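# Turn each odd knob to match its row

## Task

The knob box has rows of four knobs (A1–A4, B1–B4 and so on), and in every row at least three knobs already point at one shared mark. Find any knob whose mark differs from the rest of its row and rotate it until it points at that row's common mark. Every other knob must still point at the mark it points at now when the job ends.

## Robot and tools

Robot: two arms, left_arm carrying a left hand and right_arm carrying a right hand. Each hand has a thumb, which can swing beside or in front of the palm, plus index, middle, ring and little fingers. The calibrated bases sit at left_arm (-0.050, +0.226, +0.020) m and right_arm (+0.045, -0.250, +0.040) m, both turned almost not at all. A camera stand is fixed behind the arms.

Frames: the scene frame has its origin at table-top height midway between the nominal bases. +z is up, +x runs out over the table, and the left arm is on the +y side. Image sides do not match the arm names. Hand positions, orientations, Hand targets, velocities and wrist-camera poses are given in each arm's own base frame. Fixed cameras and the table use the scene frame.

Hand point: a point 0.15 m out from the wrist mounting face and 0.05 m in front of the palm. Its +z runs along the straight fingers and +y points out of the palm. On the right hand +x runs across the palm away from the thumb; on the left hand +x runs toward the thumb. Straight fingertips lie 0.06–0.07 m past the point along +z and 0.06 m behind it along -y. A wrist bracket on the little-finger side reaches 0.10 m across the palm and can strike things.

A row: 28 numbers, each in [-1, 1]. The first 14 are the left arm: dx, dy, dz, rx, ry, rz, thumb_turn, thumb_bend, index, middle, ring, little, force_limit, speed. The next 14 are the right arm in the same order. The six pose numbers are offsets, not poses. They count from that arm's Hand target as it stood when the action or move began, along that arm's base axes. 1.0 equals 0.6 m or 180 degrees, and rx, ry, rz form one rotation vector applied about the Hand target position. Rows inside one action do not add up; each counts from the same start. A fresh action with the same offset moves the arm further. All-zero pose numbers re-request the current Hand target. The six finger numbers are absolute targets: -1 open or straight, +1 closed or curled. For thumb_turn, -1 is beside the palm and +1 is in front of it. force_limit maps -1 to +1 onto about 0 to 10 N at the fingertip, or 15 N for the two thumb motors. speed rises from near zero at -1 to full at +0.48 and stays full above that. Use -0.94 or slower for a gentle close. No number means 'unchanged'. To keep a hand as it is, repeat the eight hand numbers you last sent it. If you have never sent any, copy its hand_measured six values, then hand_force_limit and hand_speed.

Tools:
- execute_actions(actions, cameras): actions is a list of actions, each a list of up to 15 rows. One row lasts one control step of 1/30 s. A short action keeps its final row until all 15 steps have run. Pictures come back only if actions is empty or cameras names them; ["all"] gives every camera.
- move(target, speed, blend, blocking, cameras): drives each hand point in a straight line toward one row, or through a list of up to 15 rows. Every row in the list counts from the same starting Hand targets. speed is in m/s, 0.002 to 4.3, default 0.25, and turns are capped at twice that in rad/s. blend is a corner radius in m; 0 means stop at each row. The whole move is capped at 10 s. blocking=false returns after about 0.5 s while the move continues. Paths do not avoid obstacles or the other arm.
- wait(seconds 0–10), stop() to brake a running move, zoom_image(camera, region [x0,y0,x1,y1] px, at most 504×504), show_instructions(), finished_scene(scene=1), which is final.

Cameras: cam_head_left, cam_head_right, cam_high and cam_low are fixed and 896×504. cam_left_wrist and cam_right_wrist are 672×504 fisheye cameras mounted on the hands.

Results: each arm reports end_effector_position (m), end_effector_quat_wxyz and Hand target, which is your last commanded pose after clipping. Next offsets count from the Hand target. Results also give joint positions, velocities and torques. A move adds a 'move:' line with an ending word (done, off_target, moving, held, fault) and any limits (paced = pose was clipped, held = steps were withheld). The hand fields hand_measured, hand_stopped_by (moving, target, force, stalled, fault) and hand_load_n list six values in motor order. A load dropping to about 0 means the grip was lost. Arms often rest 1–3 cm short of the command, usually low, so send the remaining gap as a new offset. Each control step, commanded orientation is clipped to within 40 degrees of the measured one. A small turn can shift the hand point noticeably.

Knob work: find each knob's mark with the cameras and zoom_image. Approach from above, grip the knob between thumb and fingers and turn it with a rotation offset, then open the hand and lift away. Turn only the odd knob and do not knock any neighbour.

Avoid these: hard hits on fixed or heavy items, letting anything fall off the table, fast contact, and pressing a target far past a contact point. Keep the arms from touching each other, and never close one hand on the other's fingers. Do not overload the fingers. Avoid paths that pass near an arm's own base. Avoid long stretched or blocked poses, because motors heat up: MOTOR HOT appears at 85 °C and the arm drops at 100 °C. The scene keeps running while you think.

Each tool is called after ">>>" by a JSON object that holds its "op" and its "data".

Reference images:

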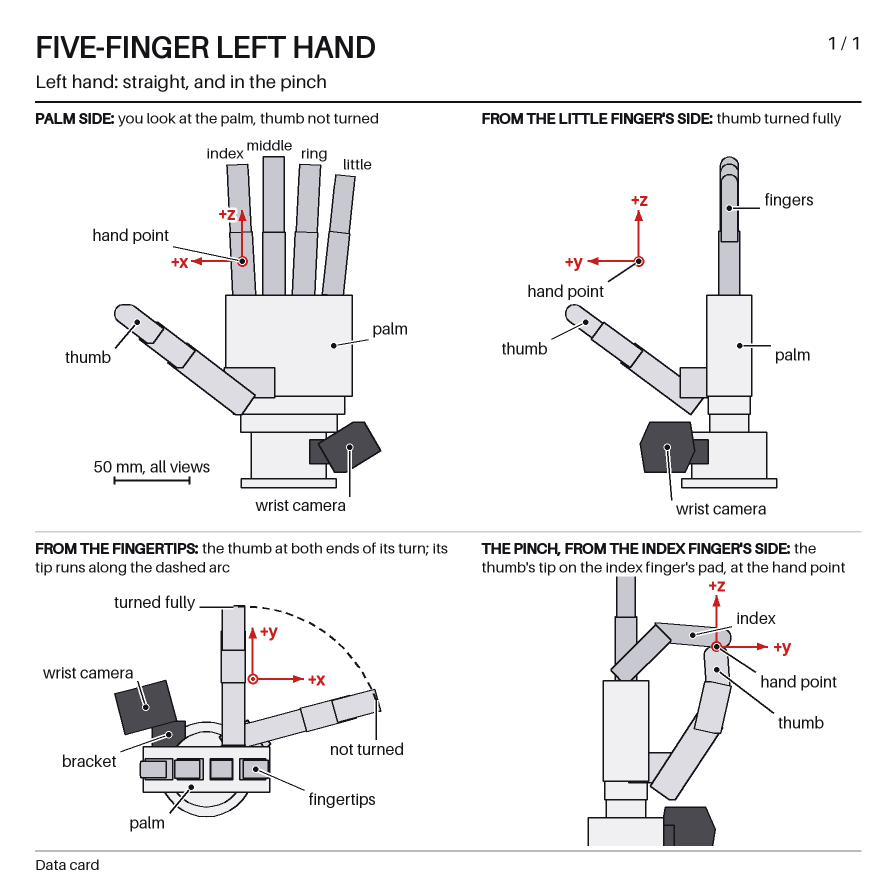

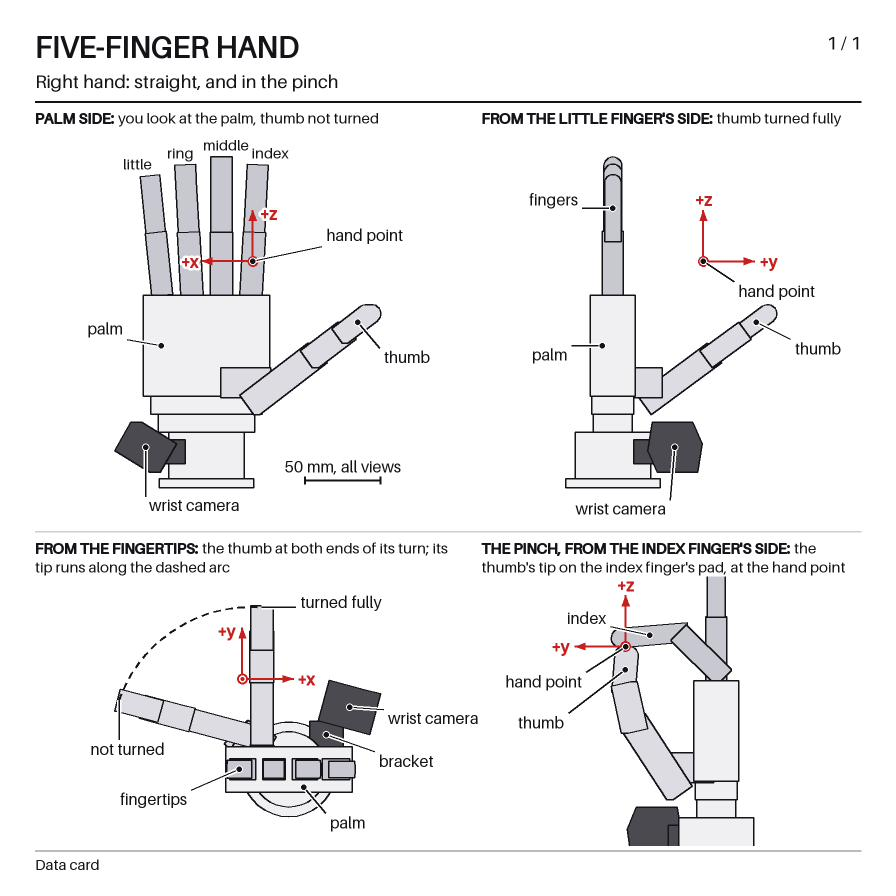

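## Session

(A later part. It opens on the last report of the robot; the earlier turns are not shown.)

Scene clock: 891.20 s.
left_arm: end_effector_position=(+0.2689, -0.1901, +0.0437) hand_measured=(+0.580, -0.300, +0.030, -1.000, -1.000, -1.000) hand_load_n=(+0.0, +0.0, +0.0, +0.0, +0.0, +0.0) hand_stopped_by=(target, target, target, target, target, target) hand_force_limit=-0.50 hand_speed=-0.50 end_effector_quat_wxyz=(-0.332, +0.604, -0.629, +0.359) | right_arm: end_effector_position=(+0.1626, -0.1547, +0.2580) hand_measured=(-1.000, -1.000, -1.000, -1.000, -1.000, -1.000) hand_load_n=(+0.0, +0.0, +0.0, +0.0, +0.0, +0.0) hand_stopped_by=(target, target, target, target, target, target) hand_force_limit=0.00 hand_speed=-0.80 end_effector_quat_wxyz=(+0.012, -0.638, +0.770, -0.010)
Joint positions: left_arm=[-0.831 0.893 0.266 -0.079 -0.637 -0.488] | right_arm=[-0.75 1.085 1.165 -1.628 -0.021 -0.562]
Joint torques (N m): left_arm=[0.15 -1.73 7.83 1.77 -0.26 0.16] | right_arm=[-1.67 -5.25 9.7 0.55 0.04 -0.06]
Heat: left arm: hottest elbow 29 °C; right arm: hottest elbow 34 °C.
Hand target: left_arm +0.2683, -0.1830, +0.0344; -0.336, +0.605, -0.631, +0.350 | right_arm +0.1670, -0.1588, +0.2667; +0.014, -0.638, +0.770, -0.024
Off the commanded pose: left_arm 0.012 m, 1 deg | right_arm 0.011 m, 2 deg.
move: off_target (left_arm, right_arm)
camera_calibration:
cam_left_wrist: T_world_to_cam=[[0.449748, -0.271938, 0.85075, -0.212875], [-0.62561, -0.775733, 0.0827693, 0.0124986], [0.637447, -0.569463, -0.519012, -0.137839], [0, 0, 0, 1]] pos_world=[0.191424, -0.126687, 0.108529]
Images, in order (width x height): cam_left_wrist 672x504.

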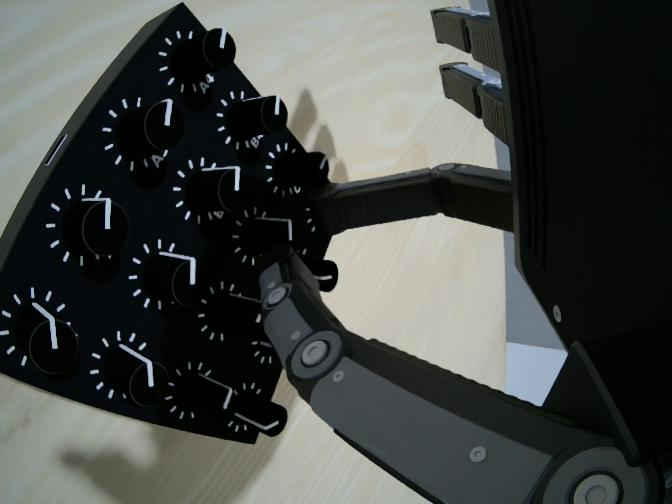

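>>> {"op": "move", "data": {"target": [[0.001, 0.0, -0.0212, 0, 0, 0, 0.58, -0.3, 0.03, -1, -1, -1, -0.5, -0.5, 0, 0, 0, 0, 0, 0, -1, -1, -1, -1, -1, -1, 0, -0.8], [0.001, 0.0, -0.0212, 0, 0, 0, 0.58, -0.3, 0.55, -1, -1, -1, 0.4, -0.86, 0, 0, 0, 0, 0, 0, -1, -1, -1, -1, -1, -1, 0, -0.8], [0.0072, 0.0008, -0.0187, 0, 0, -0.146, 0.58, -0.3, 0.55, -1, -1, -1, 0.4, -0.86, 0, 0, 0, 0, 0, 0, -1, -1, -1, -1, -1, -1, 0, -0.8]], "speed": [0.06, 0.06, 0.1], "cameras": ["cam_left_wrist"]}}

>>> {"op": "zoom_image", "data": {"camera": "cam_left_wrist", "region": [200, 100, 400, 300]}}

Scene clock: 905.03 s.
left_arm: end_effector_position=(+0.2722, -0.1906, +0.0315) hand_measured=(+0.580, -0.302, +0.182, -1.000, -1.000, -1.000) hand_load_n=(+1.5, +5.5, +8.0, +0.0, +0.0, +0.0) hand_stopped_by=(target, target, force, target, target, target) hand_force_limit=0.40 hand_speed=-0.86 end_effector_quat_wxyz=(+0.242, -0.444, +0.750, -0.426) | right_arm: end_effector_position=(+0.1626, -0.1547, +0.2580) hand_measured=(-1.000, -1.000, -1.000, -1.000, -1.000, -1.000) hand_load_n=(+0.0, +0.0, +0.0, +0.0, +0.0, +0.0) hand_stopped_by=(target, target, target, target, target, target) hand_force_limit=0.00 hand_speed=-0.80 end_effector_quat_wxyz=(+0.012, -0.638, +0.770, -0.010)
Joint positions: left_arm=[-0.509 0.912 0.199 0.167 0.009 -0.013] | right_arm=[-0.75 1.085 1.165 -1.628 -0.021 -0.562]
Joint torques (N m): left_arm=[0.5 -1.73 7.91 1.98 -0.01 0.25] | right_arm=[-1.67 -5.25 9.69 0.54 0.04 -0.06]
Heat: left arm: hottest elbow 29 °C; right arm: hottest elbow 34 °C.
Hand target: left_arm +0.2726, -0.1824, +0.0231; +0.247, -0.446, +0.753, -0.417 | right_arm +0.1670, -0.1588, +0.2667; +0.014, -0.638, +0.770, -0.024
Off the commanded pose: left_arm 0.012 m, 1 deg | right_arm 0.011 m, 2 deg.
move: off_target (left_arm, right_arm); target 2's new numbers were sent with left_arm's hand 0.015 m and 2 deg from that target
camera_calibration:
cam_left_wrist: T_world_to_cam=[[0.279796, -0.442691, 0.851903, -0.190443], [-0.905384, -0.416844, 0.0807481, 0.159875], [0.319365, -0.793893, -0.517436, -0.102822], [0, 0, 0, 1]] pos_world=[0.230871, -0.0992937, 0.0961256]
Images, in order (width x height): cam_left_wrist 672x504.

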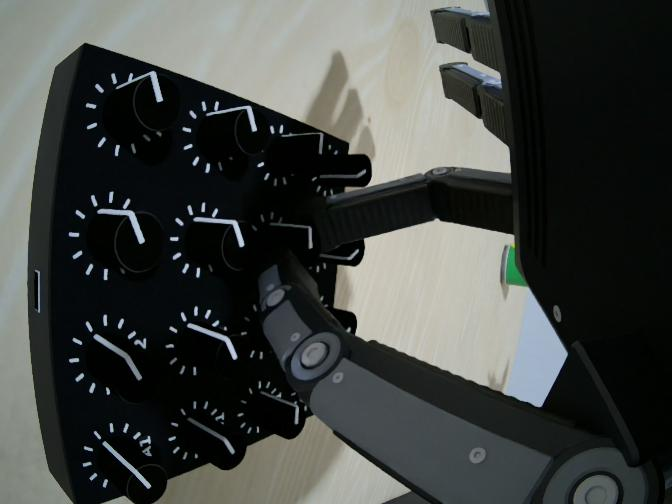

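Scaled by 2.520 from the camera's 672x504 image, which has a finer 960x720 frame.

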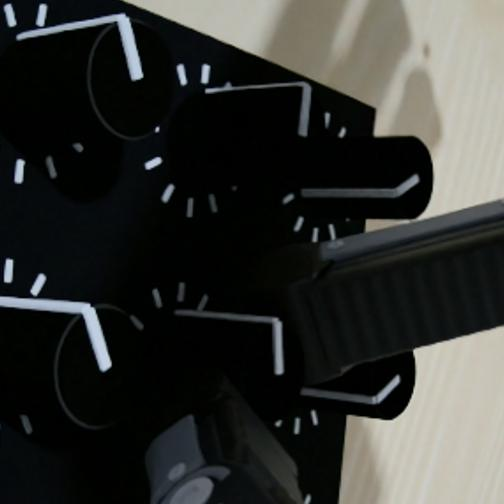

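>>> {"op": "move", "data": {"target": [0.004, -0.001, 0.001, 0, 0, -0.063, 0.58, -0.3, 0.55, -1, -1, -1, 0.4, -0.86, 0, 0, 0, 0, 0, 0, -1, -1, -1, -1, -1, -1, 0, -0.8], "speed": 0.1, "cameras": ["cam_left_wrist"]}}

>>> {"op": "zoom_image", "data": {"camera": "cam_left_wrist", "region": [200, 100, 400, 300]}}

Scene clock: 915.37 s.
left_arm: end_effector_position=(+0.2701, -0.1891, +0.0298) hand_measured=(+0.580, -0.302, +0.182, -1.000, -1.000, -1.000) hand_load_n=(+1.5, +3.5, +9.0, +0.0, +0.0, +0.0) hand_stopped_by=(target, target, force, target, target, target) hand_force_limit=0.40 hand_speed=-0.86 end_effector_quat_wxyz=(+0.203, -0.368, +0.786, -0.454) | right_arm: end_effector_position=(+0.1626, -0.1547, +0.2580) hand_measured=(-1.000, -1.000, -1.000, -1.000, -1.000, -1.000) hand_load_n=(-0.5, +0.0, +0.0, +0.0, +0.0, +0.0) hand_stopped_by=(target, target, target, target, target, target) hand_force_limit=0.00 hand_speed=-0.80 end_effector_quat_wxyz=(+0.012, -0.638, +0.770, -0.010)
Joint positions: left_arm=[-0.38 0.957 0.206 0.197 0.285 0.156] | right_arm=[-0.75 1.085 1.165 -1.628 -0.021 -0.562]
Joint torques (N m): left_arm=[0.38 -0.67 9.89 0.96 0.07 0.37] | right_arm=[-1.55 -5.25 9.69 0.53 0.04 -0.06]
Heat: left arm: hottest elbow 29 °C; right arm: hottest elbow 34 °C.
Hand target: left_arm +0.2750, -0.1830, +0.0237; +0.205, -0.370, +0.793, -0.439 | right_arm +0.1670, -0.1588, +0.2667; +0.014, -0.638, +0.770, -0.024
Off the commanded pose: left_arm 0.010 m, 2 deg | right_arm 0.011 m, 2 deg.
move: off_target (right_arm)
camera_calibration:
cam_left_wrist: T_world_to_cam=[[0.178551, -0.479881, 0.858973, -0.167663], [-0.969556, -0.234491, 0.0705348, 0.210807], [0.167573, -0.845416, -0.50714, -0.0708753], [0, 0, 0, 1]] pos_world=[0.246202, -0.0909451, 0.093205]
Images, in order (width x height): cam_left_wrist 672x504.

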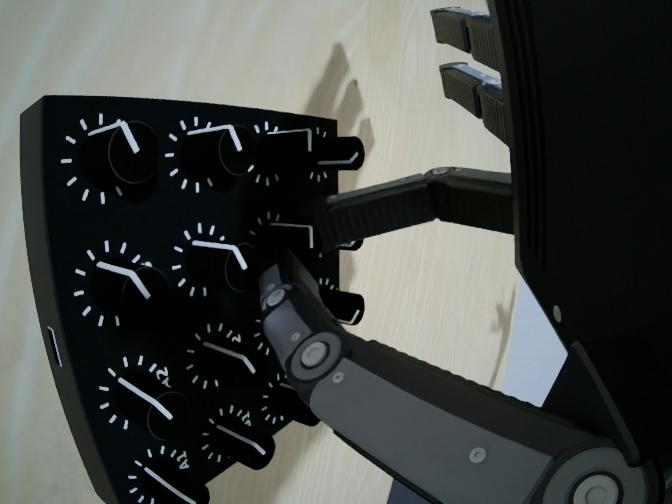

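Scaled by 2.520 from the camera's 672x504 image, which has a finer 960x720 frame.

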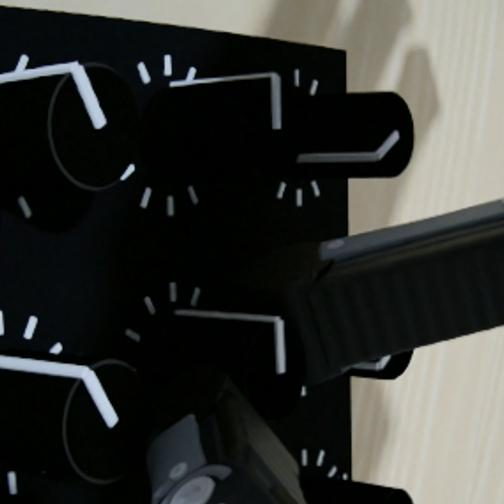

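>>> {"op": "move", "data": {"target": [[0.0, 0.0, 0.0, 0, 0, 0, 0.58, -0.34, 0.0, -1, -1, -1, -0.5, -0.5, 0, 0, 0, 0, 0, 0, -1, -1, -1, -1, -1, -1, 0, -0.8], [0.01, 0.0, 0.09, 0, 0, 0, 0.58, -0.34, 0.0, -1, -1, -1, -0.5, -0.5, 0, 0, 0, 0, 0, 0, -1, -1, -1, -1, -1, -1, 0, -0.8], [0.0, 0.0, 0.2, 0, 0, 0, 0.58, -0.34, 0.0, -1, -1, -1, -0.5, -0.5, 0, 0, 0, 0, 0, 0, -1, -1, -1, -1, -1, -1, 0, -0.8], [-0.04, 0.01, 0.22, 0.3185, 0.0358, -0.0433, 0.58, -0.34, 0.0, -1, -1, -1, -0.5, -0.5, 0, 0, 0, 0, 0, 0, -1, -1, -1, -1, -1, -1, 0, -0.8]], "speed": [0.06, 0.15, 0.2, 0.25], "blend": [0, 0, 0.02, 0], "cameras": ["cam_left_wrist"]}}

Scene clock: 941.00 s.
left_arm: end_effector_position=(+0.2422, -0.1603, +0.1403) hand_measured=(+0.580, -0.340, +0.000, -1.000, -1.000, -1.000) hand_load_n=(+0.5, +0.0, +0.0, +0.0, +0.0, +0.0) hand_stopped_by=(target, target, target, target, target, target) hand_force_limit=-0.50 hand_speed=-0.50 end_effector_quat_wxyz=(+0.278, -0.197, +0.940, +0.016) | right_arm: end_effector_position=(+0.1626, -0.1547, +0.2580) hand_measured=(-1.000, -1.000, -1.000, -1.000, -1.000, -1.000) hand_load_n=(+0.0, +0.0, +0.0, +0.0, +0.0, +0.5) hand_stopped_by=(target, target, target, target, target, target) hand_force_limit=0.00 hand_speed=-0.80 end_effector_quat_wxyz=(+0.012, -0.638, +0.770, -0.010)
Joint positions: left_arm=[-0.887 1.105 0.833 -1.047 -0.511 0.337] | right_arm=[-0.75 1.085 1.165 -1.628 -0.021 -0.562]
Joint torques (N m): left_arm=[-1.67 -5.95 14.68 0.13 -0.48 0.05] | right_arm=[-1.67 -5.25 9.68 0.54 0.04 -0.06]
Heat: left arm: hottest elbow 30 °C; right arm: hottest elbow 34 °C.
Hand target: left_arm +0.2510, -0.1770, +0.1557; +0.285, -0.197, +0.938, +0.003 | right_arm +0.1670, -0.1588, +0.2667; +0.014, -0.638, +0.770, -0.024
Off the commanded pose: left_arm 0.024 m, 2 deg | right_arm 0.011 m, 2 deg.
move: off_target (left_arm, right_arm)
camera_calibration:
cam_left_wrist: T_world_to_cam=[[0.139132, -0.989988, -0.023803, -0.192106], [-0.990226, -0.139322, 0.00652003, 0.211964], [-0.00977104, 0.0226632, -0.999695, 0.265387], [0, 0, 0, 1]] pos_world=[0.239213, -0.166666, 0.259352]
Images, in order (width x height): cam_left_wrist 672x504.

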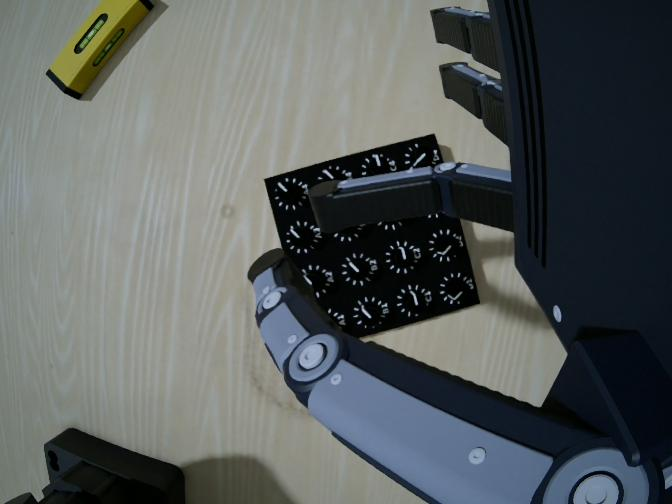

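>>> {"op": "move", "data": {"target": [-0.03, -0.117, 0.0, 0, 0, 0, 0.58, -0.34, 0.0, -1, -1, -1, -0.5, -0.5, 0, 0, 0, 0, 0, 0, -1, -1, -1, -1, -1, -1, 0, -0.8], "speed": 0.2, "cameras": ["cam_left_wrist"]}}

Scene clock: 944.53 s.
left_arm: end_effector_position=(+0.2268, -0.2290, +0.1438) hand_measured=(+0.580, -0.340, +0.000, -1.000, -1.000, -1.000) hand_load_n=(+0.0, +0.0, +0.0, +0.0, +0.0, +0.0) hand_stopped_by=(target, target, target, target, target, target) hand_force_limit=-0.50 hand_speed=-0.50 end_effector_quat_wxyz=(+0.281, -0.195, +0.940, +0.015) | right_arm: end_effector_position=(+0.1626, -0.1547, +0.2580) hand_measured=(-1.000, -1.000, -1.000, -1.000, -1.000, -1.000) hand_load_n=(+0.0, +0.0, +0.0, +0.0, +0.0, +0.0) hand_stopped_by=(target, target, target, target, target, target) hand_force_limit=0.00 hand_speed=-0.80 end_effector_quat_wxyz=(+0.012, -0.638, +0.770, -0.010)
Joint positions: left_arm=[-1.05 1.253 0.961 -1.114 -0.548 0.159] | right_arm=[-0.75 1.085 1.165 -1.628 -0.021 -0.562]
Joint torques (N m): left_arm=[-1.55 -8.06 14.37 -0.03 -0.52 0] | right_arm=[-1.61 -5.25 9.68 0.54 0.04 -0.07]
Heat: left arm: hottest elbow 30 °C; right arm: hottest elbow 34 °C.
Hand target: left_arm +0.2330, -0.2473, +0.1558; +0.285, -0.197, +0.938, +0.003 | right_arm +0.1670, -0.1588, +0.2667; +0.014, -0.638, +0.770, -0.024
Off the commanded pose: left_arm 0.023 m, 2 deg | right_arm 0.011 m, 2 deg.
move: off_target (left_arm, right_arm)
camera_calibration:
cam_left_wrist: T_world_to_cam=[[0.134759, -0.99061, -0.0230665, -0.25717], [-0.990868, -0.134826, 0.00138623, 0.189066], [-0.00448318, 0.022669, -0.999733, 0.269116], [0, 0, 0, 1]] pos_world=[0.223202, -0.235364, 0.26285]
Images, in order (width x height): cam_left_wrist 672x504.

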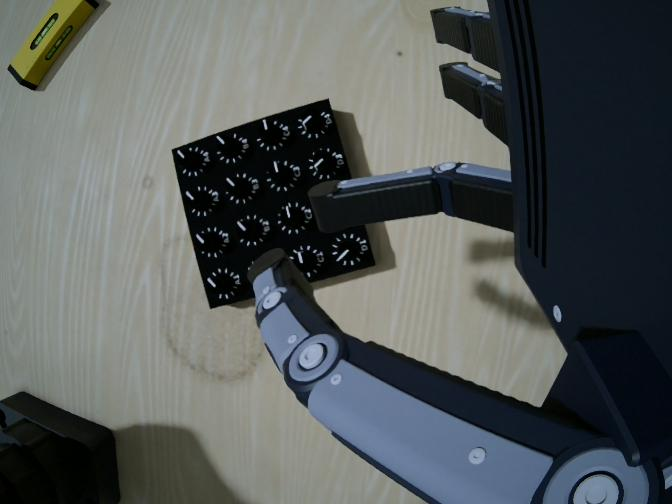

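>>> {"op": "move", "data": {"target": [-0.05, -0.06, 0.0, 0, 0, 0, 0.58, -0.34, 0.0, -1, -1, -1, -0.5, -0.5, 0, 0, 0, 0, 0, 0, -1, -1, -1, -1, -1, -1, 0, -0.8], "speed": 0.2, "cameras": ["cam_left_wrist"]}}

>>> {"op": "zoom_image", "data": {"camera": "cam_left_wrist", "region": [100, 60, 340, 300]}}

Scene clock: 948.83 s.
left_arm: end_effector_position=(+0.1990, -0.2644, +0.1452) hand_measured=(+0.580, -0.340, +0.000, -1.000, -1.000, -1.000) hand_load_n=(+0.0, -0.5, +0.0, +0.0, +0.0, +0.0) hand_stopped_by=(target, target, target, target, target, target) hand_force_limit=-0.50 hand_speed=-0.50 end_effector_quat_wxyz=(+0.282, -0.194, +0.939, +0.015) | right_arm: end_effector_position=(+0.1626, -0.1547, +0.2580) hand_measured=(-1.000, -1.000, -1.000, -1.000, -1.000, -1.000) hand_load_n=(+0.0, +0.0, +0.0, -0.5, +0.0, +0.0) hand_stopped_by=(target, target, target, target, target, target) hand_force_limit=0.00 hand_speed=-0.80 end_effector_quat_wxyz=(+0.012, -0.638, +0.770, -0.010)
Joint positions: left_arm=[-1.166 1.317 1.023 -1.182 -0.566 0.024] | right_arm=[-0.75 1.085 1.165 -1.628 -0.021 -0.562]
Joint torques (N m): left_arm=[-1.49 -8.59 14.08 -0.14 -0.53 -0.01] | right_arm=[-1.61 -5.25 9.69 0.57 0.03 -0.06]
Heat: left arm: hottest elbow 31 °C; right arm: hottest elbow 34 °C.
Hand target: left_arm +0.2029, -0.2832, +0.1557; +0.285, -0.197, +0.938, +0.003 | right_arm +0.1670, -0.1588, +0.2667; +0.014, -0.638, +0.770, -0.024
Off the commanded pose: left_arm 0.022 m, 1 deg | right_arm 0.011 m, 2 deg.
move: off_target (left_arm, right_arm)
camera_calibration:
cam_left_wrist: T_world_to_cam=[[0.134416, -0.99067, -0.022479, -0.288508], [-0.990924, -0.134417, -0.00145085, 0.157215], [-0.00158425, 0.02247, -0.999746, 0.270575], [0, 0, 0, 1]] pos_world=[0.194996, -0.270764, 0.26425]
Images, in order (width x height): cam_left_wrist 672x504.

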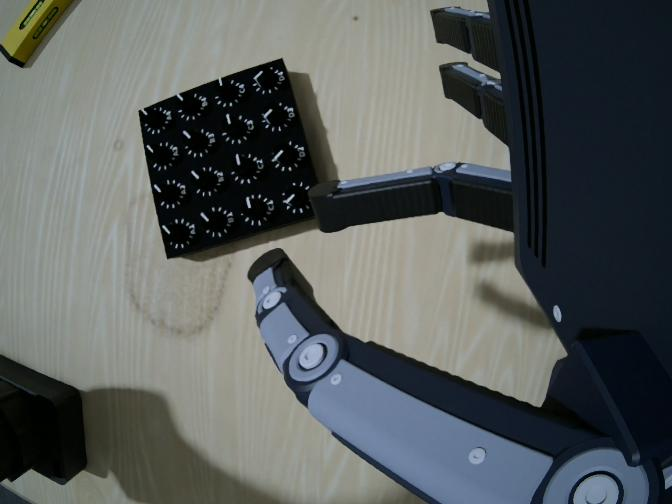

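Scaled by 2.100 from the camera's 672x504 image, which has a finer 960x720 frame.

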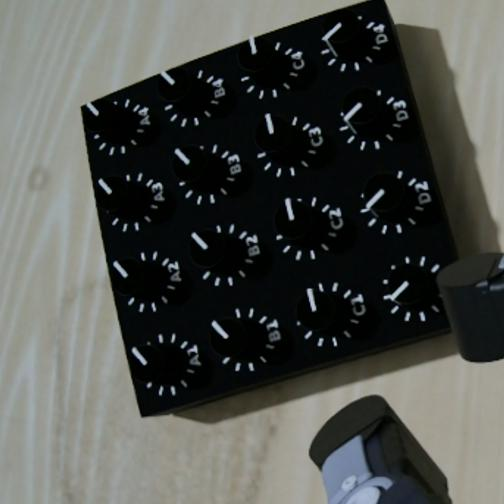

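>>> {"op": "zoom_image", "data": {"camera": "cam_left_wrist", "region": [210, 55, 320, 225]}}

>>> {"op": "zoom_image", "data": {"camera": "cam_left_wrist", "region": [135, 75, 245, 260]}}

Scaled by 2.965 from the camera's 672x504 image, which has a finer 960x720 frame.

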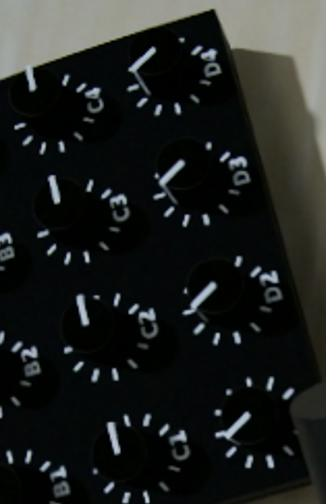

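Scaled by 2.724 from the camera's 672x504 image, which has a finer 960x720 frame.

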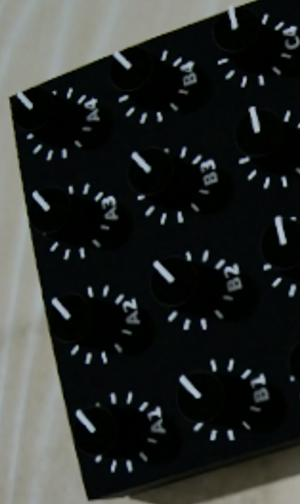

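>>> {"op": "zoom_image", "data": {"camera": "cam_left_wrist", "region": [205, 60, 305, 160]}}

>>> {"op": "zoom_image", "data": {"camera": "cam_left_wrist", "region": [225, 130, 325, 230]}}

Scaled by 5.040 from the camera's 672x504 image, which has a finer 960x720 frame.

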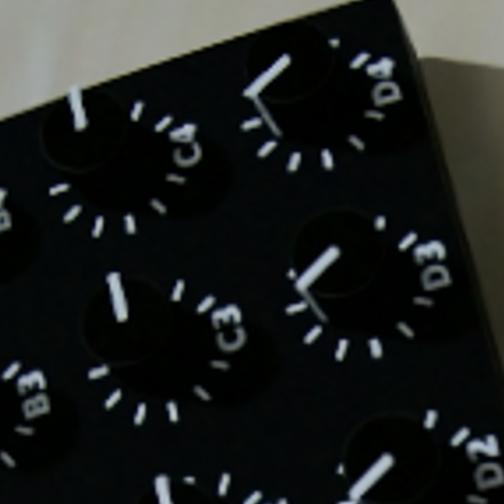

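Scaled by 5.040 from the camera's 672x504 image, which has a finer 960x720 frame.

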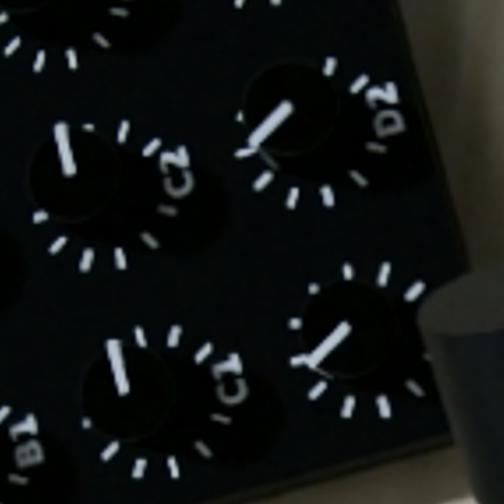

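>>> {"op": "finished_scene", "data": {}}

The scene is finished: the task was done.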